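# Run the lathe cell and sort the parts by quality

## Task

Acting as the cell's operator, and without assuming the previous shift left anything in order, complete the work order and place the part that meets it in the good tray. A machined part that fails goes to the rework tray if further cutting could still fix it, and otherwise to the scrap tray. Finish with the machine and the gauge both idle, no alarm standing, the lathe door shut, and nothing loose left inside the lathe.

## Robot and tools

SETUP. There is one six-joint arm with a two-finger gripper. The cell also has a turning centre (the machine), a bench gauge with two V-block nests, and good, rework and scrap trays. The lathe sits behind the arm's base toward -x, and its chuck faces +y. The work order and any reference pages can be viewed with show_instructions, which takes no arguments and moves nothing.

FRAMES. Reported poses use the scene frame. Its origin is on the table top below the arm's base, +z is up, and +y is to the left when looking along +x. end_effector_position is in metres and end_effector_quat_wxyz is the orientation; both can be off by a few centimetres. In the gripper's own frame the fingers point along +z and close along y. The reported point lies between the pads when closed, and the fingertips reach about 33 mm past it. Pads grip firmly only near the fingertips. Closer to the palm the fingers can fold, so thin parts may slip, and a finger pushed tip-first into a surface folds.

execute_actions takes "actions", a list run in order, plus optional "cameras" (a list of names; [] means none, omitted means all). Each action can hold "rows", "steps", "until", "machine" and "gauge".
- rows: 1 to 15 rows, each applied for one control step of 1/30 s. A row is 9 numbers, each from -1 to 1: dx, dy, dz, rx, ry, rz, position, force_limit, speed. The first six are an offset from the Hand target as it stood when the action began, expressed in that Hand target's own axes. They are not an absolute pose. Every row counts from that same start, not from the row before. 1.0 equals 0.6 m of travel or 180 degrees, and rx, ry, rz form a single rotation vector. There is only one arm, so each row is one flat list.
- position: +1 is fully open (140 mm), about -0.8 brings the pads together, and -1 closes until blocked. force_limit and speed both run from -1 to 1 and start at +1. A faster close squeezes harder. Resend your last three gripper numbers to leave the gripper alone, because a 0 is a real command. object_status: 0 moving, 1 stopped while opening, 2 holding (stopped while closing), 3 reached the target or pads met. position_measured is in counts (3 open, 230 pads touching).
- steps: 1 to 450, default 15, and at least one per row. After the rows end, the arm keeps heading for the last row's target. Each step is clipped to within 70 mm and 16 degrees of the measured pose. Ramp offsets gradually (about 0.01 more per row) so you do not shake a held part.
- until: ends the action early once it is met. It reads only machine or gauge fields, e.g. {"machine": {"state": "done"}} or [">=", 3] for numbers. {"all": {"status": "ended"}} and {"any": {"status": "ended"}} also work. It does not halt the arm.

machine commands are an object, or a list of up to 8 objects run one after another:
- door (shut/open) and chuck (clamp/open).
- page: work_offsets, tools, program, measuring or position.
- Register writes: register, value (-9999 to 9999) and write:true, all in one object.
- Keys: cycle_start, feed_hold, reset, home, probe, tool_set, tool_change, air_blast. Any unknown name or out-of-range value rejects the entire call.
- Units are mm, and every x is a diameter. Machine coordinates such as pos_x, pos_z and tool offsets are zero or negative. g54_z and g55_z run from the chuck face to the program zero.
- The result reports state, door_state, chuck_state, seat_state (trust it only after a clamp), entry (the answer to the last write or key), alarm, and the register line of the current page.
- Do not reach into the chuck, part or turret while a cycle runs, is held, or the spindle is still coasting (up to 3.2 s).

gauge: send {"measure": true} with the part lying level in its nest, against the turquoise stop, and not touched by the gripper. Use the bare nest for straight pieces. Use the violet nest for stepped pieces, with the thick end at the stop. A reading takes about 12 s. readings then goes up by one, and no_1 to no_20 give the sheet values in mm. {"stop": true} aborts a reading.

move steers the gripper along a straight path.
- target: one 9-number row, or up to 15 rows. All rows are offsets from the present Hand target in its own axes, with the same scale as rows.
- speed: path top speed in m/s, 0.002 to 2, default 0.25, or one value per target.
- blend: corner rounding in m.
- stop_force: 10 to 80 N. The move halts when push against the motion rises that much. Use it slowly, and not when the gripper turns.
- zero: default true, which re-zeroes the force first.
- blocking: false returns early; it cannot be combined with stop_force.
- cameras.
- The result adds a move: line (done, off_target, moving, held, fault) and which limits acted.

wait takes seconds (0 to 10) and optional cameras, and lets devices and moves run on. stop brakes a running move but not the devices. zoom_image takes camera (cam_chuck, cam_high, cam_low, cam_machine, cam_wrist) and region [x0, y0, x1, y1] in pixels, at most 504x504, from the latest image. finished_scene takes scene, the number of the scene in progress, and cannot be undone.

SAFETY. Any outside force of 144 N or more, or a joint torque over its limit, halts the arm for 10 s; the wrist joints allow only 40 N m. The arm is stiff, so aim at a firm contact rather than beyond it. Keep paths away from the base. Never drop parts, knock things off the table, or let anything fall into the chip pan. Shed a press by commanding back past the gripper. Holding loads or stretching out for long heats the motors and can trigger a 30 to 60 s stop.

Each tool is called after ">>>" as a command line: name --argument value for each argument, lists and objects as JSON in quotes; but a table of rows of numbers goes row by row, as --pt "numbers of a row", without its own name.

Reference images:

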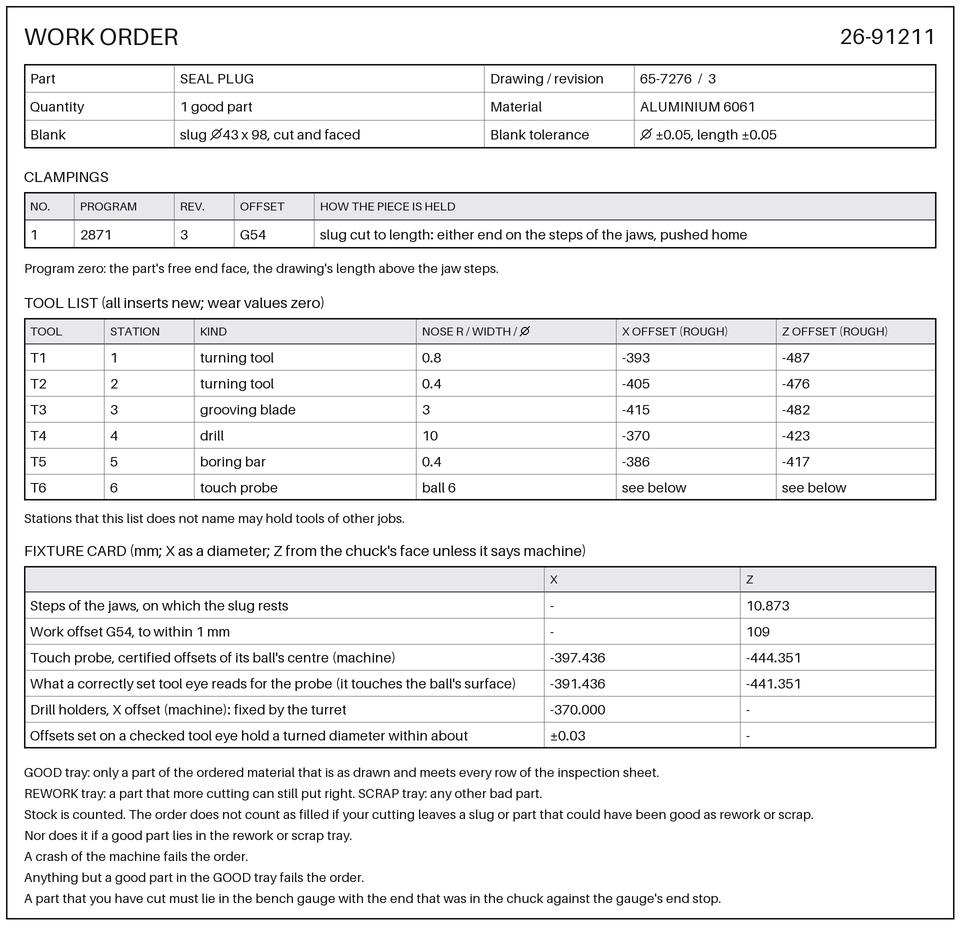

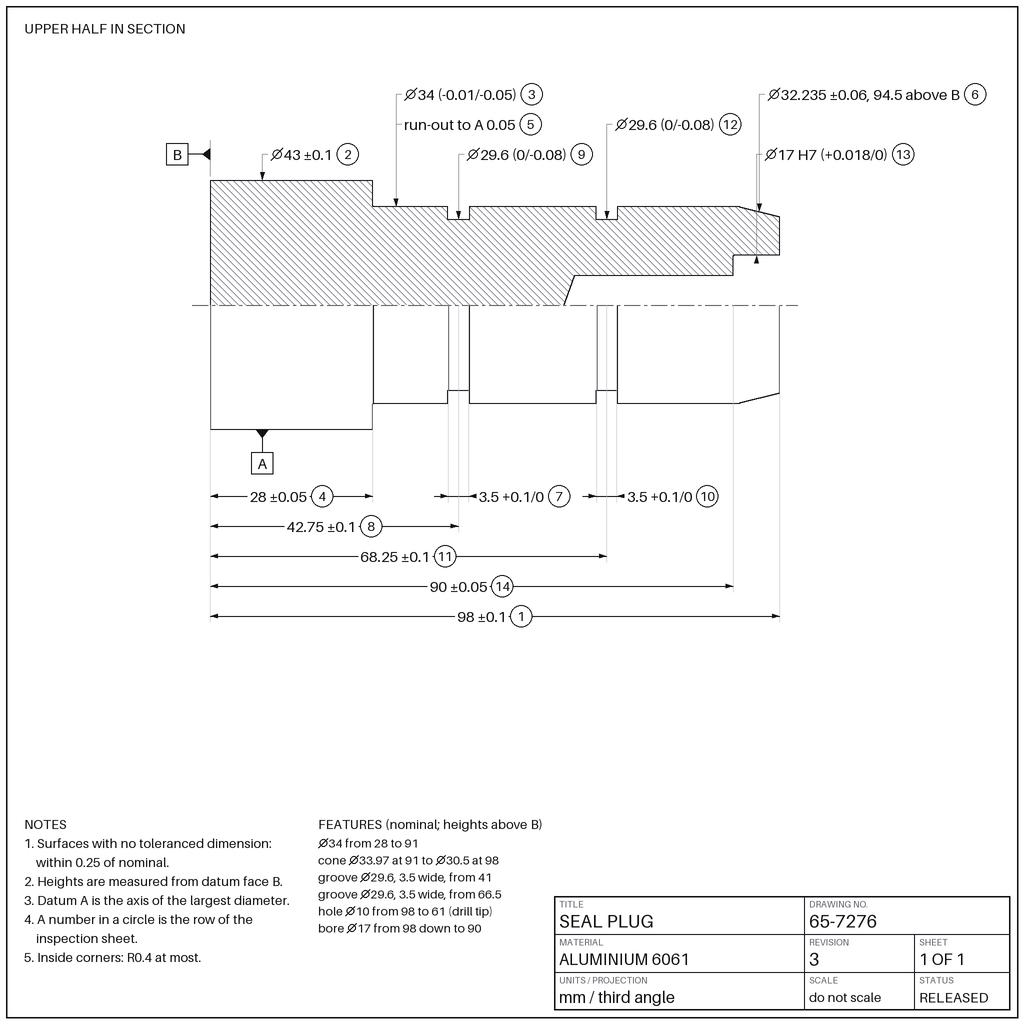

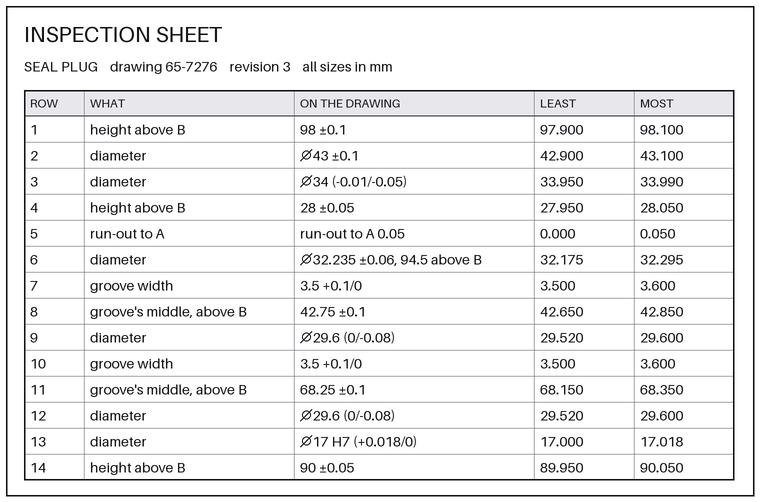

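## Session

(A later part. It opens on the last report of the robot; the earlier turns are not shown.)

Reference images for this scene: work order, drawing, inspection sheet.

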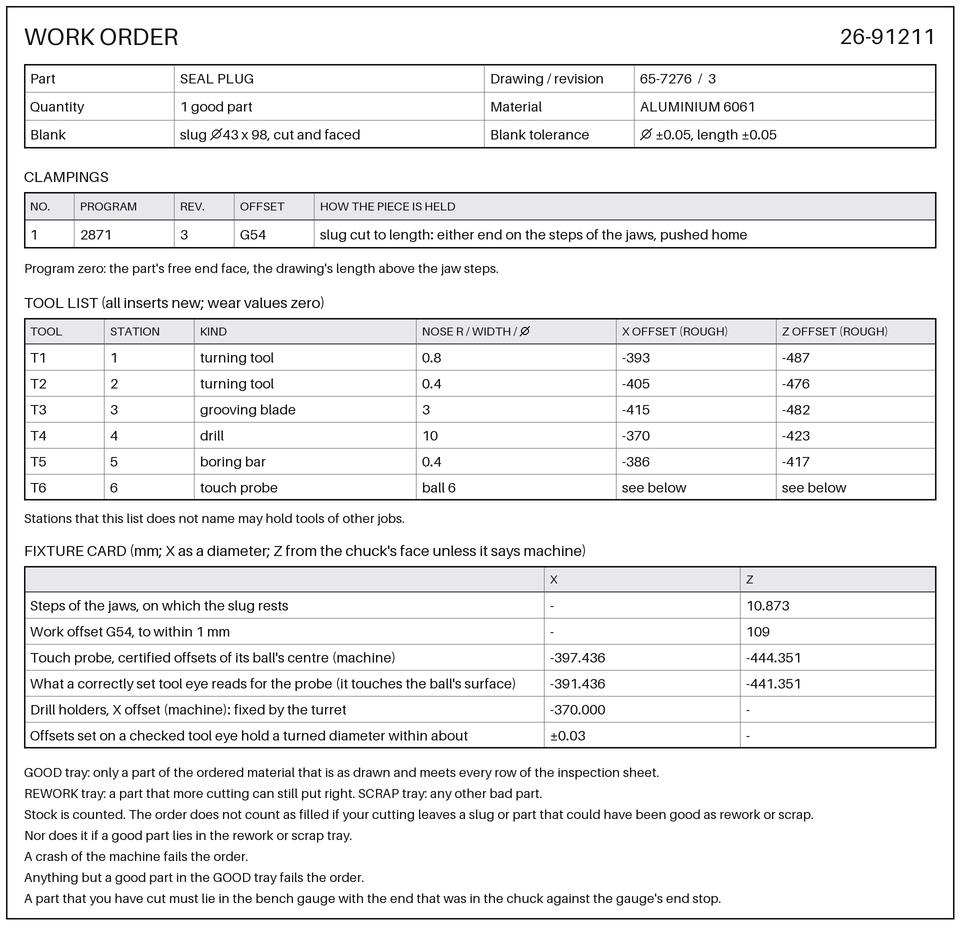

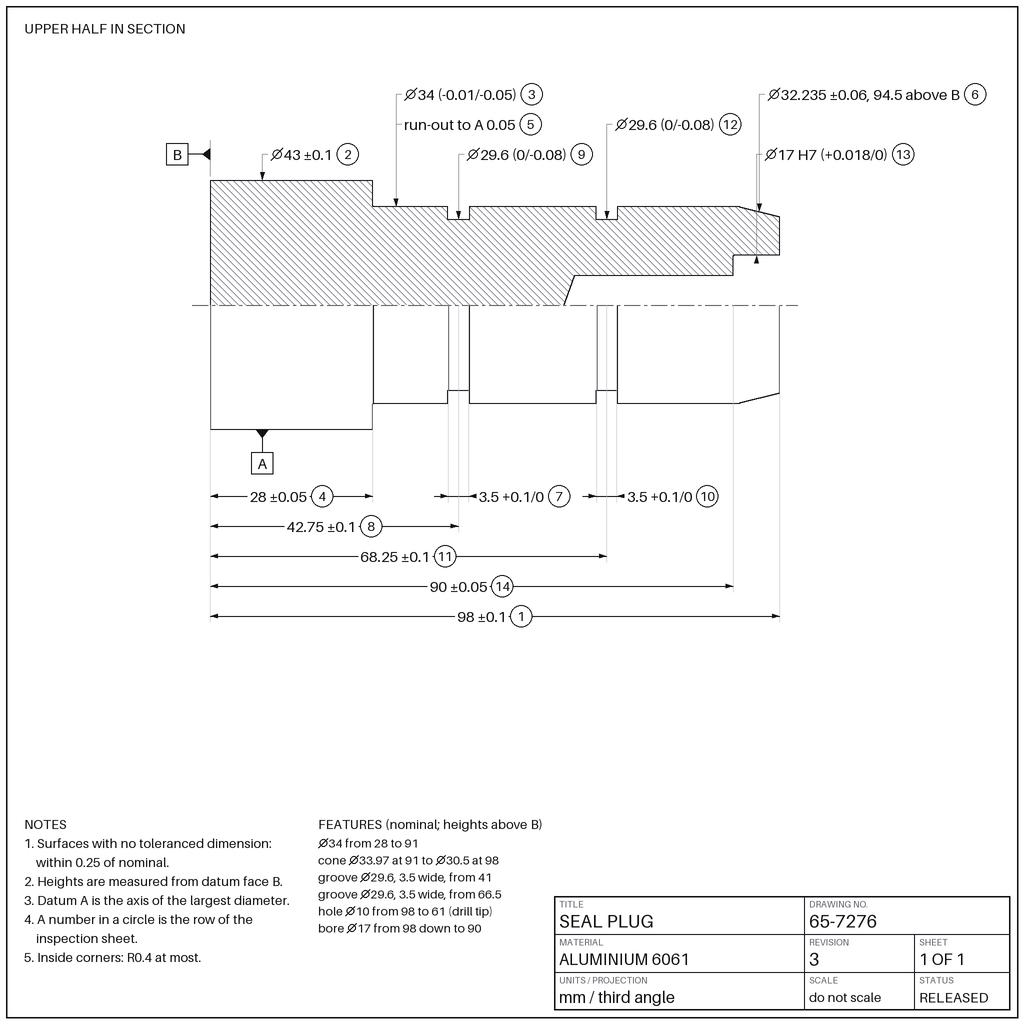

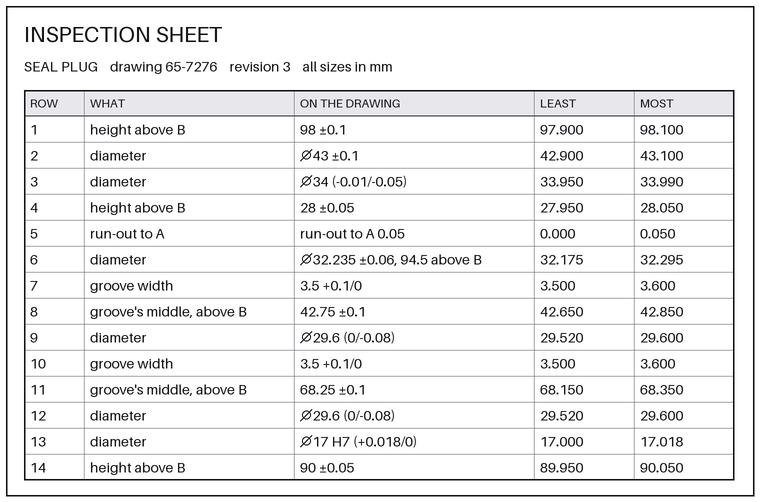

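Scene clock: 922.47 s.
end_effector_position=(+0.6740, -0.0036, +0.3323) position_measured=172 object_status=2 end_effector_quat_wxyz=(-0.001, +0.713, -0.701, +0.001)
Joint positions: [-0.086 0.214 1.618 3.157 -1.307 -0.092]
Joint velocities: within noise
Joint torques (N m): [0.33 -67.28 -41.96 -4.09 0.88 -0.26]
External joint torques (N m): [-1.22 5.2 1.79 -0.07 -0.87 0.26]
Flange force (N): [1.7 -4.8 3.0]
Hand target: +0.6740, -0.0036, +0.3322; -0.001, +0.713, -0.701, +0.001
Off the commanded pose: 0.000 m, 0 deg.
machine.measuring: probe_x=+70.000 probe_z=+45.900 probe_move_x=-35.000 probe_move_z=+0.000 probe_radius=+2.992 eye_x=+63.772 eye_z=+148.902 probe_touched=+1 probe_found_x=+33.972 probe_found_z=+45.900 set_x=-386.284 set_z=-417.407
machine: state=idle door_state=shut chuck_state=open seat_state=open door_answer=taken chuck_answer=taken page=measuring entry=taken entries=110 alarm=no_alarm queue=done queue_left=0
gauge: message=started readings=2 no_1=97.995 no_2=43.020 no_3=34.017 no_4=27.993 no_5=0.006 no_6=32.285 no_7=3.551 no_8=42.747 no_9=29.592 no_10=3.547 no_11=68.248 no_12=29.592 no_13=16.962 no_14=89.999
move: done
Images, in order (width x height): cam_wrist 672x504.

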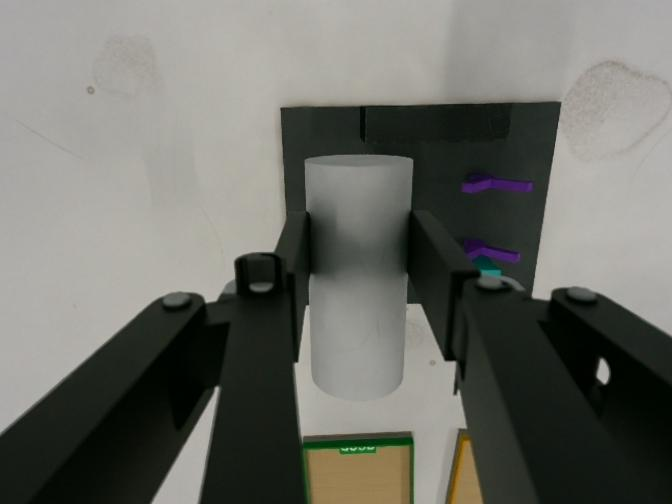

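>>> move --pt "-0.0603 0.0165 0.1 0 0 0 -0.98 0 -1" --pt "-0.0603 0.0165 0.335 0 0 0 -0.98 0 -1" --speed 0.15 --cameras '["cam_low"]'

>>> move --target '[0,0,0.05,0,0,0,-0.98,0,-1]' --speed 0.02 --stop_force 10 --cameras '["cam_low"]'

Scene clock: 924.67 s.
end_effector_position=(+0.6640, +0.0322, +0.1312) position_measured=172 object_status=2 end_effector_quat_wxyz=(-0.001, +0.713, -0.701, +0.001)
Joint positions: [-0.028 0.34 1.848 3.16 -0.95 -0.041]
Joint velocities: within noise
Joint torques (N m): [0.76 -74.21 -35.25 -3.38 0.8 -0.2]
External joint torques (N m): [-1.72 5.99 1.37 -0.15 -0.81 0.2]
Flange force (N): [2.3 -5.9 5.5]
Hand target: +0.6640, +0.0322, +0.1311; -0.001, +0.713, -0.701, +0.001
Off the commanded pose: 0.000 m, 0 deg.
machine.measuring: probe_x=+70.000 probe_z=+45.900 probe_move_x=-35.000 probe_move_z=+0.000 probe_radius=+2.992 eye_x=+63.772 eye_z=+148.902 probe_touched=+1 probe_found_x=+33.972 probe_found_z=+45.900 set_x=-386.284 set_z=-417.407
machine: state=idle door_state=shut chuck_state=open seat_state=open door_answer=taken chuck_answer=taken page=measuring entry=taken entries=110 alarm=no_alarm queue=done queue_left=0
gauge: message=started readings=2 no_1=97.995 no_2=43.020 no_3=34.017 no_4=27.993 no_5=0.006 no_6=32.285 no_7=3.551 no_8=42.747 no_9=29.592 no_10=3.547 no_11=68.248 no_12=29.592 no_13=16.962 no_14=89.999
move: done
Images, in order (width x height): cam_low 672x504.

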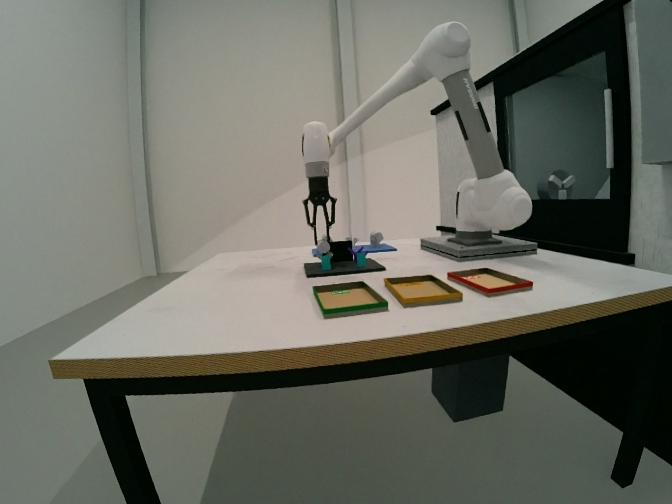

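Scene clock: 926.10 s.
end_effector_position=(+0.6641, +0.0322, +0.1143) position_measured=172 object_status=2 end_effector_quat_wxyz=(-0.001, +0.713, -0.701, +0.001)
Joint positions: [-0.028 0.357 1.861 3.16 -0.921 -0.041]
Joint velocities: within noise
Joint torques (N m): [-0.14 -48.8 -25.97 -3.56 5.12 -0.27]
External joint torques (N m): [-0.87 -20.27 -7.13 0.12 -5.13 0.27]
Flange force (N): [0.7 9.6 -34.8]
Hand target: +0.6641, +0.0322, +0.1143; -0.001, +0.713, -0.701, +0.001 (not the last commanded pose)
Off the commanded pose: 0.013 m, 0 deg.
machine.measuring: probe_x=+70.000 probe_z=+45.900 probe_move_x=-35.000 probe_move_z=+0.000 probe_radius=+2.992 eye_x=+63.772 eye_z=+148.902 probe_touched=+1 probe_found_x=+33.972 probe_found_z=+45.900 set_x=-386.284 set_z=-417.407
machine: state=idle door_state=shut chuck_state=open seat_state=open door_answer=taken chuck_answer=taken page=measuring entry=taken entries=110 alarm=no_alarm queue=done queue_left=0
gauge: message=started readings=2 no_1=97.995 no_2=43.020 no_3=34.017 no_4=27.993 no_5=0.006 no_6=32.285 no_7=3.551 no_8=42.747 no_9=29.592 no_10=3.547 no_11=68.248 no_12=29.592 no_13=16.962 no_14=89.999
move: contact
Images, in order (width x height): cam_low 672x504.

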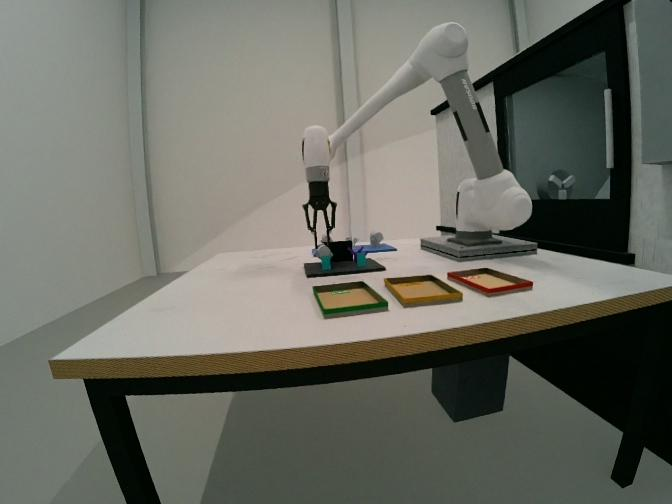

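>>> move --target '[0,0.0022,-0.002,0,0,0,-0.98,0,-1]' --speed 0.02 --cameras '[]'

>>> move --target '[0,0,0.03,0,0,0,-0.98,0,-1]' --speed 0.01 --stop_force 10 --cameras '[]'

Scene clock: 927.07 s.
end_effector_position=(+0.6627, +0.0322, +0.1155) position_measured=172 object_status=2 end_effector_quat_wxyz=(-0.001, +0.713, -0.701, +0.001)
Joint positions: [-0.028 0.354 1.863 3.16 -0.922 -0.041]
Joint velocities: within noise
Joint torques (N m): [0.49 -74.27 -34.56 -3.41 0.88 -0.22]
External joint torques (N m): [-1.52 5.52 1.42 -0.03 -0.88 0.22]
Flange force (N): [2.0 -5.1 5.1]
Hand target: +0.6627, +0.0322, +0.1155; -0.001, +0.713, -0.701, +0.001
Off the commanded pose: 0.000 m, 0 deg.
machine.measuring: probe_x=+70.000 probe_z=+45.900 probe_move_x=-35.000 probe_move_z=+0.000 probe_radius=+2.992 eye_x=+63.772 eye_z=+148.902 probe_touched=+1 probe_found_x=+33.972 probe_found_z=+45.900 set_x=-386.284 set_z=-417.407
machine: state=idle door_state=shut chuck_state=open seat_state=open door_answer=taken chuck_answer=taken page=measuring entry=taken entries=110 alarm=no_alarm queue=done queue_left=0
gauge: message=started readings=2 no_1=97.995 no_2=43.020 no_3=34.017 no_4=27.993 no_5=0.006 no_6=32.285 no_7=3.551 no_8=42.747 no_9=29.592 no_10=3.547 no_11=68.248 no_12=29.592 no_13=16.962 no_14=89.999
move: done
No camera images: "cameras" was empty.

Scene clock: 927.87 s.
end_effector_position=(+0.6628, +0.0322, +0.1133) position_measured=172 object_status=2 end_effector_quat_wxyz=(-0.001, +0.713, -0.701, +0.001)
Joint positions: [-0.028 0.356 1.865 3.16 -0.918 -0.041]
Joint velocities: within noise
Joint torques (N m): [-1.73 -57.62 -28.61 -4.43 3.88 -0.22]
External joint torques (N m): [0.64 -11.33 -4.44 0.99 -3.89 0.22]
Flange force (N): [-1.4 3.7 -21.6]
Hand target: +0.6628, +0.0321, +0.1133; -0.001, +0.713, -0.701, +0.001 (not the last commanded pose)
Off the commanded pose: 0.016 m, 0 deg.
machine.measuring: probe_x=+70.000 probe_z=+45.900 probe_move_x=-35.000 probe_move_z=+0.000 probe_radius=+2.992 eye_x=+63.772 eye_z=+148.902 probe_touched=+1 probe_found_x=+33.972 probe_found_z=+45.900 set_x=-386.284 set_z=-417.407
machine: state=idle door_state=shut chuck_state=open seat_state=open door_answer=taken chuck_answer=taken page=measuring entry=taken entries=110 alarm=no_alarm queue=done queue_left=0
gauge: message=started readings=2 no_1=97.995 no_2=43.020 no_3=34.017 no_4=27.993 no_5=0.006 no_6=32.285 no_7=3.551 no_8=42.747 no_9=29.592 no_10=3.547 no_11=68.248 no_12=29.592 no_13=16.962 no_14=89.999
move: contact
No camera images: "cameras" was empty.

>>> move --target '[0,0.0012,-0.0012,0,0,0,-0.98,0,-1]' --speed 0.02 --cameras '[]'

>>> move --target '[-0.025,0,0,0,0,0,-0.98,0,-1]' --speed 0.012 --stop_force 10 --cameras '[]'

>>> move --target '[0.0004,0,0.0008,0,0,0,-0.98,0,-1]' --speed 0.01 --cameras '["cam_low"]'

Scene clock: 928.87 s.
end_effector_position=(+0.6620, +0.0321, +0.1140) position_measured=172 object_status=2 end_effector_quat_wxyz=(-0.001, +0.713, -0.701, +0.001)
Joint positions: [-0.028 0.354 1.865 3.16 -0.919 -0.041]
Joint velocities: within noise
Joint torques (N m): [0.91 -75.11 -34.71 -3.35 0.88 -0.28]
External joint torques (N m): [-1.89 6.33 1.63 -0.1 -0.88 0.28]
Flange force (N): [2.4 -5.7 6.1]
Hand target: +0.6620, +0.0321, +0.1140; -0.001, +0.713, -0.701, +0.001
Off the commanded pose: 0.000 m, 0 deg.
machine.measuring: probe_x=+70.000 probe_z=+45.900 probe_move_x=-35.000 probe_move_z=+0.000 probe_radius=+2.992 eye_x=+63.772 eye_z=+148.902 probe_touched=+1 probe_found_x=+33.972 probe_found_z=+45.900 set_x=-386.284 set_z=-417.407
machine: state=idle door_state=shut chuck_state=open seat_state=open door_answer=taken chuck_answer=taken page=measuring entry=taken entries=110 alarm=no_alarm queue=done queue_left=0
gauge: message=started readings=2 no_1=97.995 no_2=43.020 no_3=34.017 no_4=27.993 no_5=0.006 no_6=32.285 no_7=3.551 no_8=42.747 no_9=29.592 no_10=3.547 no_11=68.248 no_12=29.592 no_13=16.962 no_14=89.999
move: done
No camera images: "cameras" was empty.

Scene clock: 930.53 s.
end_effector_position=(+0.6620, +0.0391, +0.1141) position_measured=172 object_status=2 end_effector_quat_wxyz=(-0.001, +0.713, -0.701, +0.001)
Joint positions: [-0.017 0.354 1.865 3.16 -0.919 -0.03]
Joint velocities: within noise
Joint torques (N m): [11.99 -70.93 -31.55 1.45 0.62 -0.15]
External joint torques (N m): [-13.06 2.16 -1.51 -4.89 -0.62 0.15]
Flange force (N): [19.3 -6.0 -0.4]
Hand target: +0.6620, +0.0391, +0.1141; -0.001, +0.713, -0.701, +0.001 (not the last commanded pose)
Off the commanded pose: 0.008 m, 0 deg.
machine.measuring: probe_x=+70.000 probe_z=+45.900 probe_move_x=-35.000 probe_move_z=+0.000 probe_radius=+2.992 eye_x=+63.772 eye_z=+148.902 probe_touched=+1 probe_found_x=+33.972 probe_found_z=+45.900 set_x=-386.284 set_z=-417.407
machine: state=idle door_state=shut chuck_state=open seat_state=open door_answer=taken chuck_answer=taken page=measuring entry=taken entries=110 alarm=no_alarm queue=done queue_left=0
gauge: message=started readings=2 no_1=97.995 no_2=43.020 no_3=34.017 no_4=27.993 no_5=0.006 no_6=32.285 no_7=3.551 no_8=42.747 no_9=29.592 no_10=3.547 no_11=68.248 no_12=29.592 no_13=16.962 no_14=89.999
move: contact
No camera images: "cameras" was empty.

Scene clock: 931.23 s.
end_effector_position=(+0.6620, +0.0388, +0.1136) position_measured=172 object_status=2 end_effector_quat_wxyz=(-0.001, +0.713, -0.701, +0.001)
Joint positions: [-0.018 0.355 1.865 3.16 -0.918 -0.031]
Joint velocities: within noise
Joint torques (N m): [8.82 -63.03 -26.72 -0.02 0.7 -0.2]
External joint torques (N m): [-9.76 -5.8 -6.32 -3.41 -0.7 0.2]
Flange force (N): [14.1 -5.1 -12.1]
Hand target: +0.6620, +0.0388, +0.1136; -0.001, +0.713, -0.701, +0.001
Off the commanded pose: 0.000 m, 0 deg.
machine.measuring: probe_x=+70.000 probe_z=+45.900 probe_move_x=-35.000 probe_move_z=+0.000 probe_radius=+2.992 eye_x=+63.772 eye_z=+148.902 probe_touched=+1 probe_found_x=+33.972 probe_found_z=+45.900 set_x=-386.284 set_z=-417.407
machine: state=idle door_state=shut chuck_state=open seat_state=open door_answer=taken chuck_answer=taken page=measuring entry=taken entries=110 alarm=no_alarm queue=done queue_left=0
gauge: message=started readings=2 no_1=97.995 no_2=43.020 no_3=34.017 no_4=27.993 no_5=0.006 no_6=32.285 no_7=3.551 no_8=42.747 no_9=29.592 no_10=3.547 no_11=68.248 no_12=29.592 no_13=16.962 no_14=89.999
move: done
Images, in order (width x height): cam_low 672x504.

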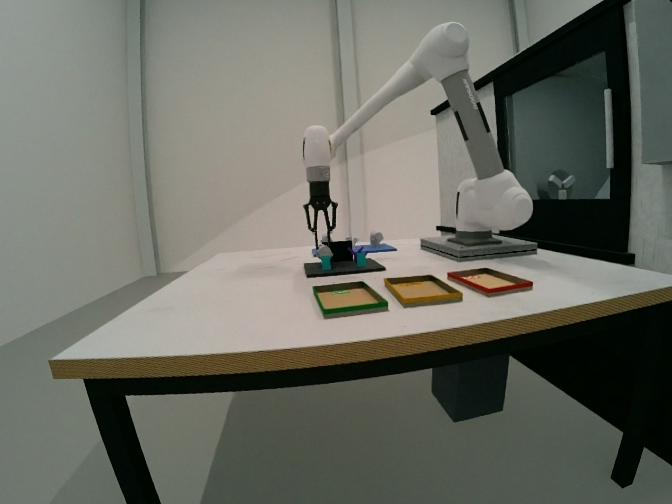

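>>> execute_actions --actions '[{"rows":[[0,0,0,0,0,0,0.3,0,-0.9]],"steps":60}]' --cameras '[]'

>>> move --target '[0,0,-0.2,0,0,0,0.3,0,-0.9]' --speed 0.1 --cameras '["cam_wrist"]'

>>> execute_actions --actions '[{"gauge":{"measure":true},"steps":390,"until":{"gauge":{"readings":["=",3]}}}]' --cameras '["cam_wrist"]'

Scene clock: 933.80 s.
end_effector_position=(+0.6620, +0.0388, +0.1136) position_measured=91 object_status=3 end_effector_quat_wxyz=(-0.001, +0.713, -0.701, +0.001)
Joint positions: [-0.018 0.355 1.865 3.16 -0.918 -0.031]
Joint velocities: within noise
Joint torques (N m): [0.79 -72.4 -33.23 -3.4 0.88 -0.28]
External joint torques (N m): [-1.75 3.52 0.16 -0.04 -0.88 0.28]
Flange force (N): [2.1 -4.9 2.1]
Hand target: +0.6620, +0.0388, +0.1136; -0.001, +0.713, -0.701, +0.001
Off the commanded pose: 0.000 m, 0 deg.
machine.measuring: probe_x=+70.000 probe_z=+45.900 probe_move_x=-35.000 probe_move_z=+0.000 probe_radius=+2.992 eye_x=+63.772 eye_z=+148.902 probe_touched=+1 probe_found_x=+33.972 probe_found_z=+45.900 set_x=-386.284 set_z=-417.407
machine: state=idle door_state=shut chuck_state=open seat_state=open door_answer=taken chuck_answer=taken page=measuring entry=taken entries=110 alarm=no_alarm queue=done queue_left=0
gauge: message=started readings=2 no_1=97.995 no_2=43.020 no_3=34.017 no_4=27.993 no_5=0.006 no_6=32.285 no_7=3.551 no_8=42.747 no_9=29.592 no_10=3.547 no_11=68.248 no_12=29.592 no_13=16.962 no_14=89.999
No camera images: "cameras" was empty.

Scene clock: 935.33 s.
end_effector_position=(+0.6616, +0.0390, +0.2335) position_measured=91 object_status=3 end_effector_quat_wxyz=(-0.001, +0.713, -0.701, +0.001)
Joint positions: [-0.02 0.251 1.758 3.158 -1.129 -0.029]
Joint velocities: within noise
Joint torques (N m): [1.53 -66.33 -37.34 -3.87 0.93 -0.25]
External joint torques (N m): [-2.27 3.08 -0.26 -0.04 -0.93 0.25]
Flange force (N): [2.9 -5.4 0.2]
Hand target: +0.6616, +0.0390, +0.2336; -0.001, +0.713, -0.701, +0.001
Off the commanded pose: 0.000 m, 0 deg.
machine.measuring: probe_x=+70.000 probe_z=+45.900 probe_move_x=-35.000 probe_move_z=+0.000 probe_radius=+2.992 eye_x=+63.772 eye_z=+148.902 probe_touched=+1 probe_found_x=+33.972 probe_found_z=+45.900 set_x=-386.284 set_z=-417.407
machine: state=idle door_state=shut chuck_state=open seat_state=open door_answer=taken chuck_answer=taken page=measuring entry=taken entries=110 alarm=no_alarm queue=done queue_left=0
gauge: message=started readings=2 no_1=97.995 no_2=43.020 no_3=34.017 no_4=27.993 no_5=0.006 no_6=32.285 no_7=3.551 no_8=42.747 no_9=29.592 no_10=3.547 no_11=68.248 no_12=29.592 no_13=16.962 no_14=89.999
move: done
Images, in order (width x height): cam_wrist 672x504.

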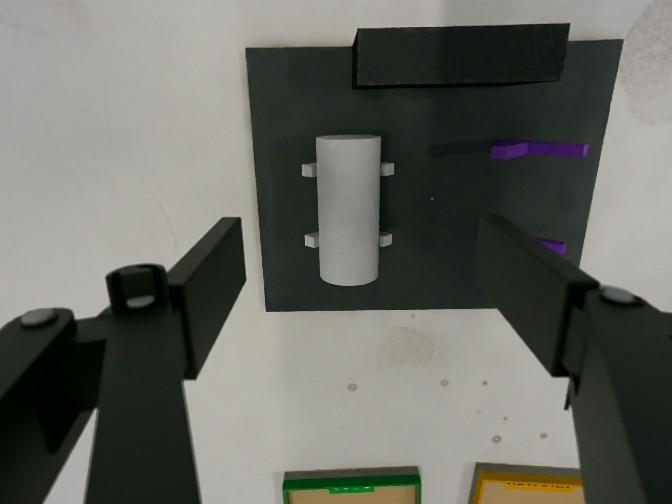

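Scene clock: 947.53 s.
end_effector_position=(+0.6616, +0.0390, +0.2336) position_measured=91 object_status=3 end_effector_quat_wxyz=(-0.001, +0.713, -0.701, +0.001)
Joint positions: [-0.02 0.251 1.758 3.158 -1.129 -0.029]
Joint velocities: within noise
Joint torques (N m): [0.74 -66.56 -37.37 -3.93 0.81 -0.25]
External joint torques (N m): [-1.49 3.35 -0.21 0.03 -0.81 0.25]
Flange force (N): [1.7 -5.7 0.7]
Hand target: +0.6616, +0.0390, +0.2336; -0.001, +0.713, -0.701, +0.001
Tool commands: gripper/position=+0.3 gripper/force_limit=+0.0 gripper/speed=-0.9
Off the commanded pose: 0.000 m, 0 deg.
machine.measuring: probe_x=+70.000 probe_z=+45.900 probe_move_x=-35.000 probe_move_z=+0.000 probe_radius=+2.992 eye_x=+63.772 eye_z=+148.902 probe_touched=+1 probe_found_x=+33.972 probe_found_z=+45.900 set_x=-386.284 set_z=-417.407
machine: state=idle door_state=shut chuck_state=open seat_state=open door_answer=taken chuck_answer=taken page=measuring entry=taken entries=110 alarm=no_alarm queue=done queue_left=0
gauge: message=started readings=3 no_1=97.999 no_2=43.020 no_3=33.970 no_4=28.001 no_5=0.005 no_6=32.237 no_7=3.554 no_8=42.751 no_9=29.562 no_10=3.552 no_11=68.249 no_12=29.560 no_13=17.006 no_14=89.996
Images, in order (width x height): cam_wrist 672x504.

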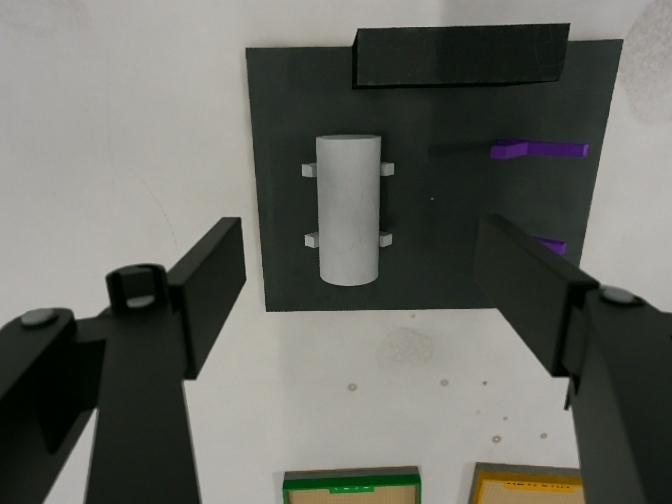

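>>> move --target '[0,0,0.2,0,0,0,0.3,0,-0.9]' --speed 0.1 --cameras '[]'

>>> execute_actions --actions '[{"rows":[[0,0,0,0,0,0,-0.98,0,-1]],"steps":75}]' --cameras '[]'

>>> move --target '[0,0,-0.4,0,0,0,-0.98,0,-1]' --speed 0.15 --cameras '[]'

>>> move --target '[-0.25,0.0,0,0,0,0,-0.98,0,-1]' --speed 0.25 --cameras '["cam_wrist","cam_high","cam_low"]'

Scene clock: 949.73 s.
end_effector_position=(+0.6620, +0.0388, +0.1136) position_measured=91 object_status=3 end_effector_quat_wxyz=(-0.001, +0.713, -0.701, +0.001)
Joint positions: [-0.018 0.355 1.865 3.16 -0.918 -0.031]
Joint velocities: within noise
Joint torques (N m): [0.5 -71.86 -33.39 -3.45 0.85 -0.3]
External joint torques (N m): [-1.45 2.96 0.3 0.01 -0.85 0.3]
Flange force (N): [1.7 -3.9 1.7]
Hand target: +0.6620, +0.0388, +0.1136; -0.001, +0.713, -0.701, +0.001
Off the commanded pose: 0.000 m, 0 deg.
machine.measuring: probe_x=+70.000 probe_z=+45.900 probe_move_x=-35.000 probe_move_z=+0.000 probe_radius=+2.992 eye_x=+63.772 eye_z=+148.902 probe_touched=+1 probe_found_x=+33.972 probe_found_z=+45.900 set_x=-386.284 set_z=-417.407
machine: state=idle door_state=shut chuck_state=open seat_state=open door_answer=taken chuck_answer=taken page=measuring entry=taken entries=110 alarm=no_alarm queue=done queue_left=0
gauge: message=started readings=3 no_1=97.999 no_2=43.020 no_3=33.970 no_4=28.001 no_5=0.005 no_6=32.237 no_7=3.554 no_8=42.751 no_9=29.562 no_10=3.552 no_11=68.249 no_12=29.560 no_13=17.006 no_14=89.996
move: done
No camera images: "cameras" was empty.

Scene clock: 952.43 s.
end_effector_position=(+0.6620, +0.0388, +0.1136) position_measured=172 object_status=2 end_effector_quat_wxyz=(-0.001, +0.713, -0.701, +0.001)
Joint positions: [-0.018 0.355 1.865 3.16 -0.918 -0.031]
Joint velocities: within noise
Joint torques (N m): [1.09 -62.83 -24.86 -3.24 -0.45 -0.17]
External joint torques (N m): [-2.01 -6 -8.17 -0.19 0.45 0.17]
Flange force (N): [2.4 -7.9 -11.3]
Hand target: +0.6620, +0.0388, +0.1136; -0.001, +0.713, -0.701, +0.001
Off the commanded pose: 0.000 m, 0 deg.
machine.measuring: probe_x=+70.000 probe_z=+45.900 probe_move_x=-35.000 probe_move_z=+0.000 probe_radius=+2.992 eye_x=+63.772 eye_z=+148.902 probe_touched=+1 probe_found_x=+33.972 probe_found_z=+45.900 set_x=-386.284 set_z=-417.407
machine: state=idle door_state=shut chuck_state=open seat_state=open door_answer=taken chuck_answer=taken page=measuring entry=taken entries=110 alarm=no_alarm queue=done queue_left=0
gauge: message=started readings=3 no_1=97.999 no_2=43.020 no_3=33.970 no_4=28.001 no_5=0.005 no_6=32.237 no_7=3.554 no_8=42.751 no_9=29.562 no_10=3.552 no_11=68.249 no_12=29.560 no_13=17.006 no_14=89.996
No camera images: "cameras" was empty.

Scene clock: 954.40 s.
end_effector_position=(+0.6613, +0.0391, +0.3535) position_measured=172 object_status=2 end_effector_quat_wxyz=(-0.001, +0.713, -0.701, +0.001)
Joint positions: [-0.023 0.187 1.611 3.156 -1.34 -0.028]
Joint velocities: within noise
Joint torques (N m): [0.93 -65.35 -42.68 -4.11 0.82 -0.26]
External joint torques (N m): [-1.8 5.76 2.23 -0.09 -0.82 0.26]
Flange force (N): [2.3 -5.0 3.7]
Hand target: +0.6613, +0.0391, +0.3536; -0.001, +0.713, -0.701, +0.001
Off the commanded pose: 0.000 m, 0 deg.
machine.measuring: probe_x=+70.000 probe_z=+45.900 probe_move_x=-35.000 probe_move_z=+0.000 probe_radius=+2.992 eye_x=+63.772 eye_z=+148.902 probe_touched=+1 probe_found_x=+33.972 probe_found_z=+45.900 set_x=-386.284 set_z=-417.407
machine: state=idle door_state=shut chuck_state=open seat_state=open door_answer=taken chuck_answer=taken page=measuring entry=taken entries=110 alarm=no_alarm queue=done queue_left=0
gauge: message=started readings=3 no_1=97.999 no_2=43.020 no_3=33.970 no_4=28.001 no_5=0.005 no_6=32.237 no_7=3.554 no_8=42.751 no_9=29.562 no_10=3.552 no_11=68.249 no_12=29.560 no_13=17.006 no_14=89.996
move: done
No camera images: "cameras" was empty.

Scene clock: 955.43 s.
end_effector_position=(+0.6587, +0.1890, +0.3534) position_measured=172 object_status=2 end_effector_quat_wxyz=(-0.001, +0.713, -0.701, +0.001)
Joint positions: [0.2 0.219 1.568 3.155 -1.348 0.196]
Joint velocities: within noise
Joint torques (N m): [0.67 -69.68 -42.12 -4.17 0.84 -0.32]
External joint torques (N m): [-1.36 6.47 1.6 -0.04 -0.85 0.32]
Flange force (N): [-0.3 -7.5 3.0]
Hand target: +0.6587, +0.1891, +0.3534; -0.001, +0.713, -0.701, +0.001
Off the commanded pose: 0.000 m, 0 deg.
machine.measuring: probe_x=+70.000 probe_z=+45.900 probe_move_x=-35.000 probe_move_z=+0.000 probe_radius=+2.992 eye_x=+63.772 eye_z=+148.902 probe_touched=+1 probe_found_x=+33.972 probe_found_z=+45.900 set_x=-386.284 set_z=-417.407
machine: state=idle door_state=shut chuck_state=open seat_state=open door_answer=taken chuck_answer=taken page=measuring entry=taken entries=110 alarm=no_alarm queue=done queue_left=0
gauge: message=started readings=3 no_1=97.999 no_2=43.020 no_3=33.970 no_4=28.001 no_5=0.005 no_6=32.237 no_7=3.554 no_8=42.751 no_9=29.562 no_10=3.552 no_11=68.249 no_12=29.560 no_13=17.006 no_14=89.996
move: done
Images, in order (width x height): cam_high 672x504, cam_low 672x504, cam_wrist 672x504.

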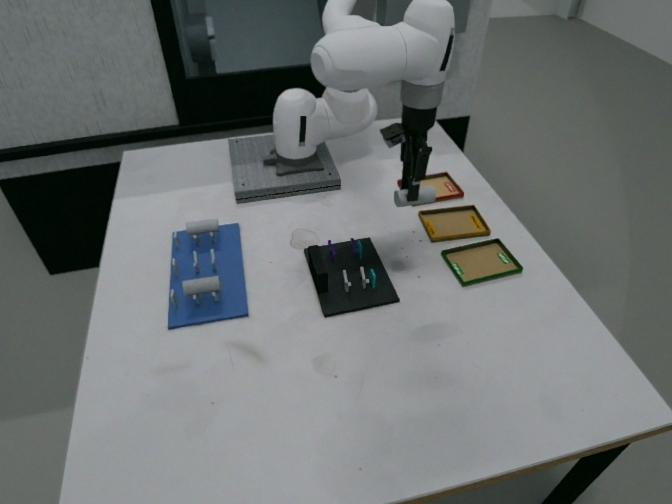

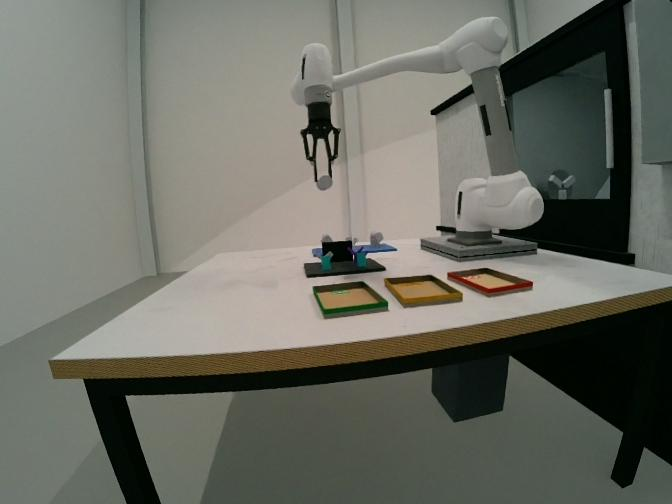

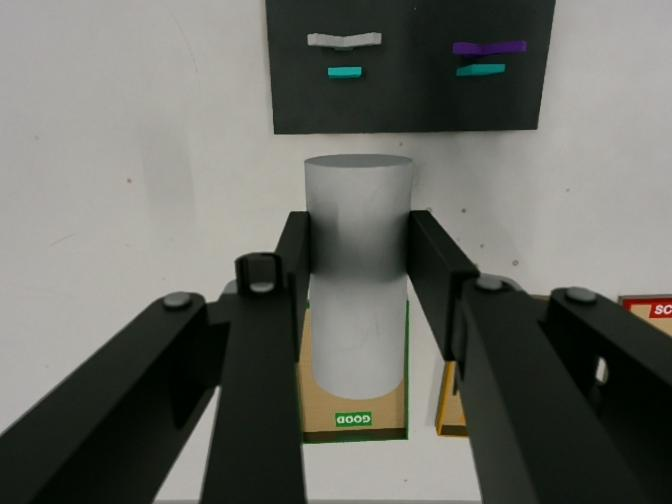

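>>> move --target '[-0.35,0.0167,0,0,0,0,-0.98,0,-1]' --speed 0.25 --cameras '["cam_wrist","cam_high","cam_low"]'

Scene clock: 957.67 s.
end_effector_position=(+0.6450, +0.3988, +0.3532) position_measured=172 object_status=2 end_effector_quat_wxyz=(-0.001, +0.713, -0.701, +0.001)
Joint positions: [0.483 0.33 1.417 3.153 -1.385 0.479]
Joint velocities: within noise
Joint torques (N m): [1.24 -81.33 -42.72 -4.13 0.84 -0.23]
External joint torques (N m): [-1.96 6.36 1.83 -0.12 -0.86 0.23]
Flange force (N): [-1.3 -6.9 3.0]
Hand target: +0.6450, +0.3989, +0.3531; -0.001, +0.713, -0.701, +0.001
Off the commanded pose: 0.000 m, 0 deg.
machine.measuring: probe_x=+70.000 probe_z=+45.900 probe_move_x=-35.000 probe_move_z=+0.000 probe_radius=+2.992 eye_x=+63.772 eye_z=+148.902 probe_touched=+1 probe_found_x=+33.972 probe_found_z=+45.900 set_x=-386.284 set_z=-417.407
machine: state=idle door_state=shut chuck_state=open seat_state=open door_answer=taken chuck_answer=taken page=measuring entry=taken entries=110 alarm=no_alarm queue=done queue_left=0
gauge: message=started readings=3 no_1=97.999 no_2=43.020 no_3=33.970 no_4=28.001 no_5=0.005 no_6=32.237 no_7=3.554 no_8=42.751 no_9=29.562 no_10=3.552 no_11=68.249 no_12=29.560 no_13=17.006 no_14=89.996
move: done
Images, in order (width x height): cam_high 672x504, cam_low 672x504, cam_wrist 672x504.

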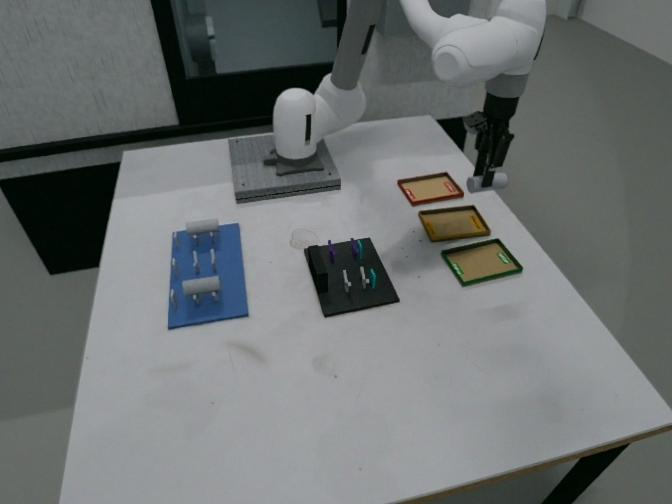

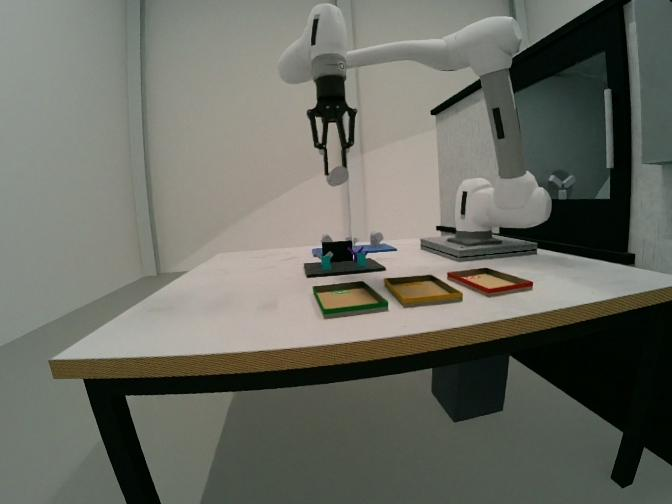

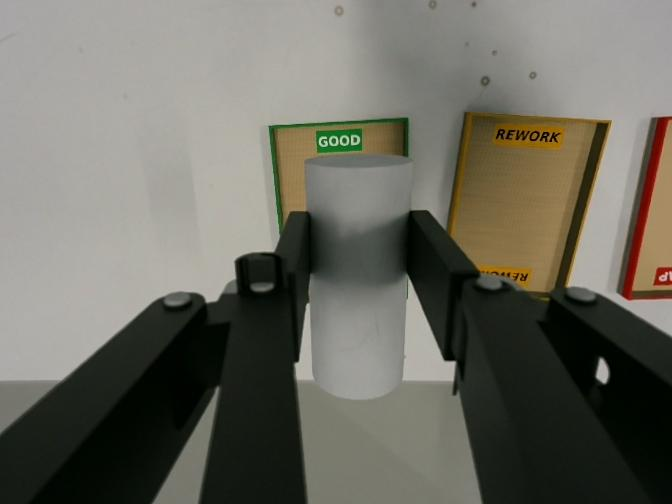

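>>> move --pt "-0.09 -0.0068 0 0 0 0 -0.98 0 -1" --pt "-0.09 -0.0068 0.4 0 0 0 -0.98 0 -1" --speed 0.2 --cameras '["cam_wrist","cam_high","cam_low"]'

Scene clock: 959.97 s.
end_effector_position=(+0.6488, +0.4527, +0.1131) position_measured=172 object_status=2 end_effector_quat_wxyz=(-0.001, +0.713, -0.701, +0.001)
Joint positions: [0.545 0.519 1.595 3.154 -1.017 0.536]
Joint velocities: within noise
Joint torques (N m): [0.86 -94 -37.08 -3.58 0.91 -0.24]
External joint torques (N m): [-1.78 6.88 1.65 -0.1 -0.93 0.24]
Flange force (N): [-1.9 -6.5 5.5]
Hand target: +0.6488, +0.4527, +0.1131; -0.001, +0.713, -0.701, +0.001
Off the commanded pose: 0.000 m, 0 deg.
machine.measuring: probe_x=+70.000 probe_z=+45.900 probe_move_x=-35.000 probe_move_z=+0.000 probe_radius=+2.992 eye_x=+63.772 eye_z=+148.902 probe_touched=+1 probe_found_x=+33.972 probe_found_z=+45.900 set_x=-386.284 set_z=-417.407
machine: state=idle door_state=shut chuck_state=open seat_state=open door_answer=taken chuck_answer=taken page=measuring entry=taken entries=110 alarm=no_alarm queue=done queue_left=0
gauge: message=started readings=3 no_1=97.999 no_2=43.020 no_3=33.970 no_4=28.001 no_5=0.005 no_6=32.237 no_7=3.554 no_8=42.751 no_9=29.562 no_10=3.552 no_11=68.249 no_12=29.560 no_13=17.006 no_14=89.996
move: done
Images, in order (width x height): cam_high 672x504, cam_low 672x504, cam_wrist 672x504.

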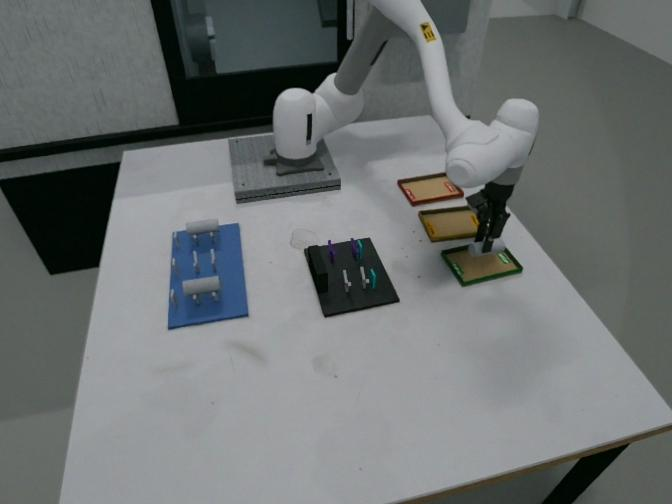

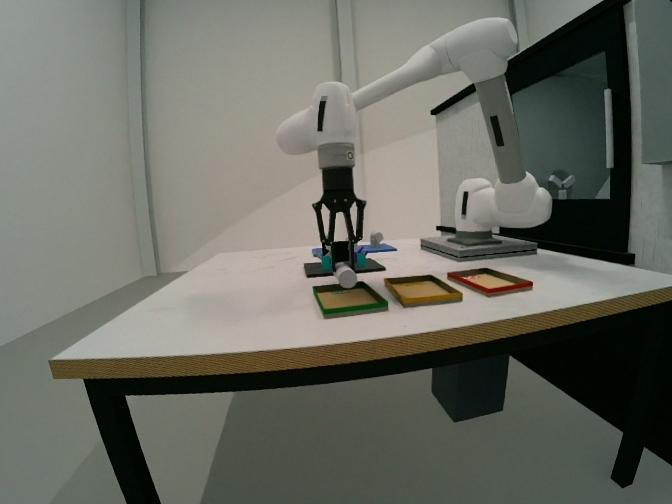

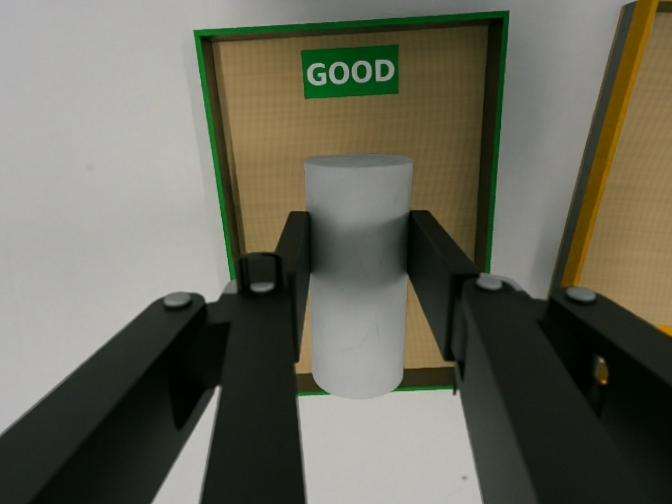

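>>> move --target '[0,0,0.09,0,0,0,-0.98,0,-1]' --speed 0.04 --cameras '[]'

>>> move --target '[0,0,0.08,0,0,0,-0.98,0,-1]' --speed 0.012 --stop_force 10 --cameras '["cam_wrist","cam_low"]'

Scene clock: 971.67 s.
end_effector_position=(+0.6496, +0.4530, +0.0648) position_measured=172 object_status=2 end_effector_quat_wxyz=(-0.001, +0.713, -0.701, +0.002)
Joint positions: [0.545 0.563 1.625 3.154 -0.942 0.536]
Joint velocities: within noise
Joint torques (N m): [1.93 -39.17 -12.8 -3.34 6.42 -0.17]
External joint torques (N m): [-2.83 -49.96 -20.84 -0.16 -6.45 0.17]
External joint torques when the fault began: [-4.08 -87.73 -31.65 -0.64 -12.44 0.21]
Flange force (N): [8.7 8.1 -68.7]
Flange force when the fault began (N): [20.1 23.1 -119.8]
Hand target: +0.6496, +0.4530, +0.0648; -0.001, +0.713, -0.701, +0.002 (not the last commanded pose)
Tool commands: gripper/position=-0.976471 gripper/force_limit=+0.003922 gripper/speed=-1.0
Off the commanded pose: 0.006 m, 0 deg.
FORCE FAULT: contact force on the arm reached its limit, and the arm stopped for 10 seconds. The contact can be on any part of the arm, not only on its tool. The arm's remaining commands of this call were not run. The arm's target is now where it stood when the stop ended, not its last command. The arm accepts commands again.
machine.measuring: probe_x=+70.000 probe_z=+45.900 probe_move_x=-35.000 probe_move_z=+0.000 probe_radius=+2.992 eye_x=+63.772 eye_z=+148.902 probe_touched=+1 probe_found_x=+33.972 probe_found_z=+45.900 set_x=-386.284 set_z=-417.407
machine: state=idle door_state=shut chuck_state=open seat_state=open door_answer=taken chuck_answer=taken page=measuring entry=taken entries=110 alarm=no_alarm queue=done queue_left=0
gauge: message=started readings=3 no_1=97.999 no_2=43.020 no_3=33.970 no_4=28.001 no_5=0.005 no_6=32.237 no_7=3.554 no_8=42.751 no_9=29.562 no_10=3.552 no_11=68.249 no_12=29.560 no_13=17.006 no_14=89.996
move: fault
No camera images: "cameras" was empty.

not run: an earlier result of this reply reported a stop or a fault. Calls in your next reply go to the robot.


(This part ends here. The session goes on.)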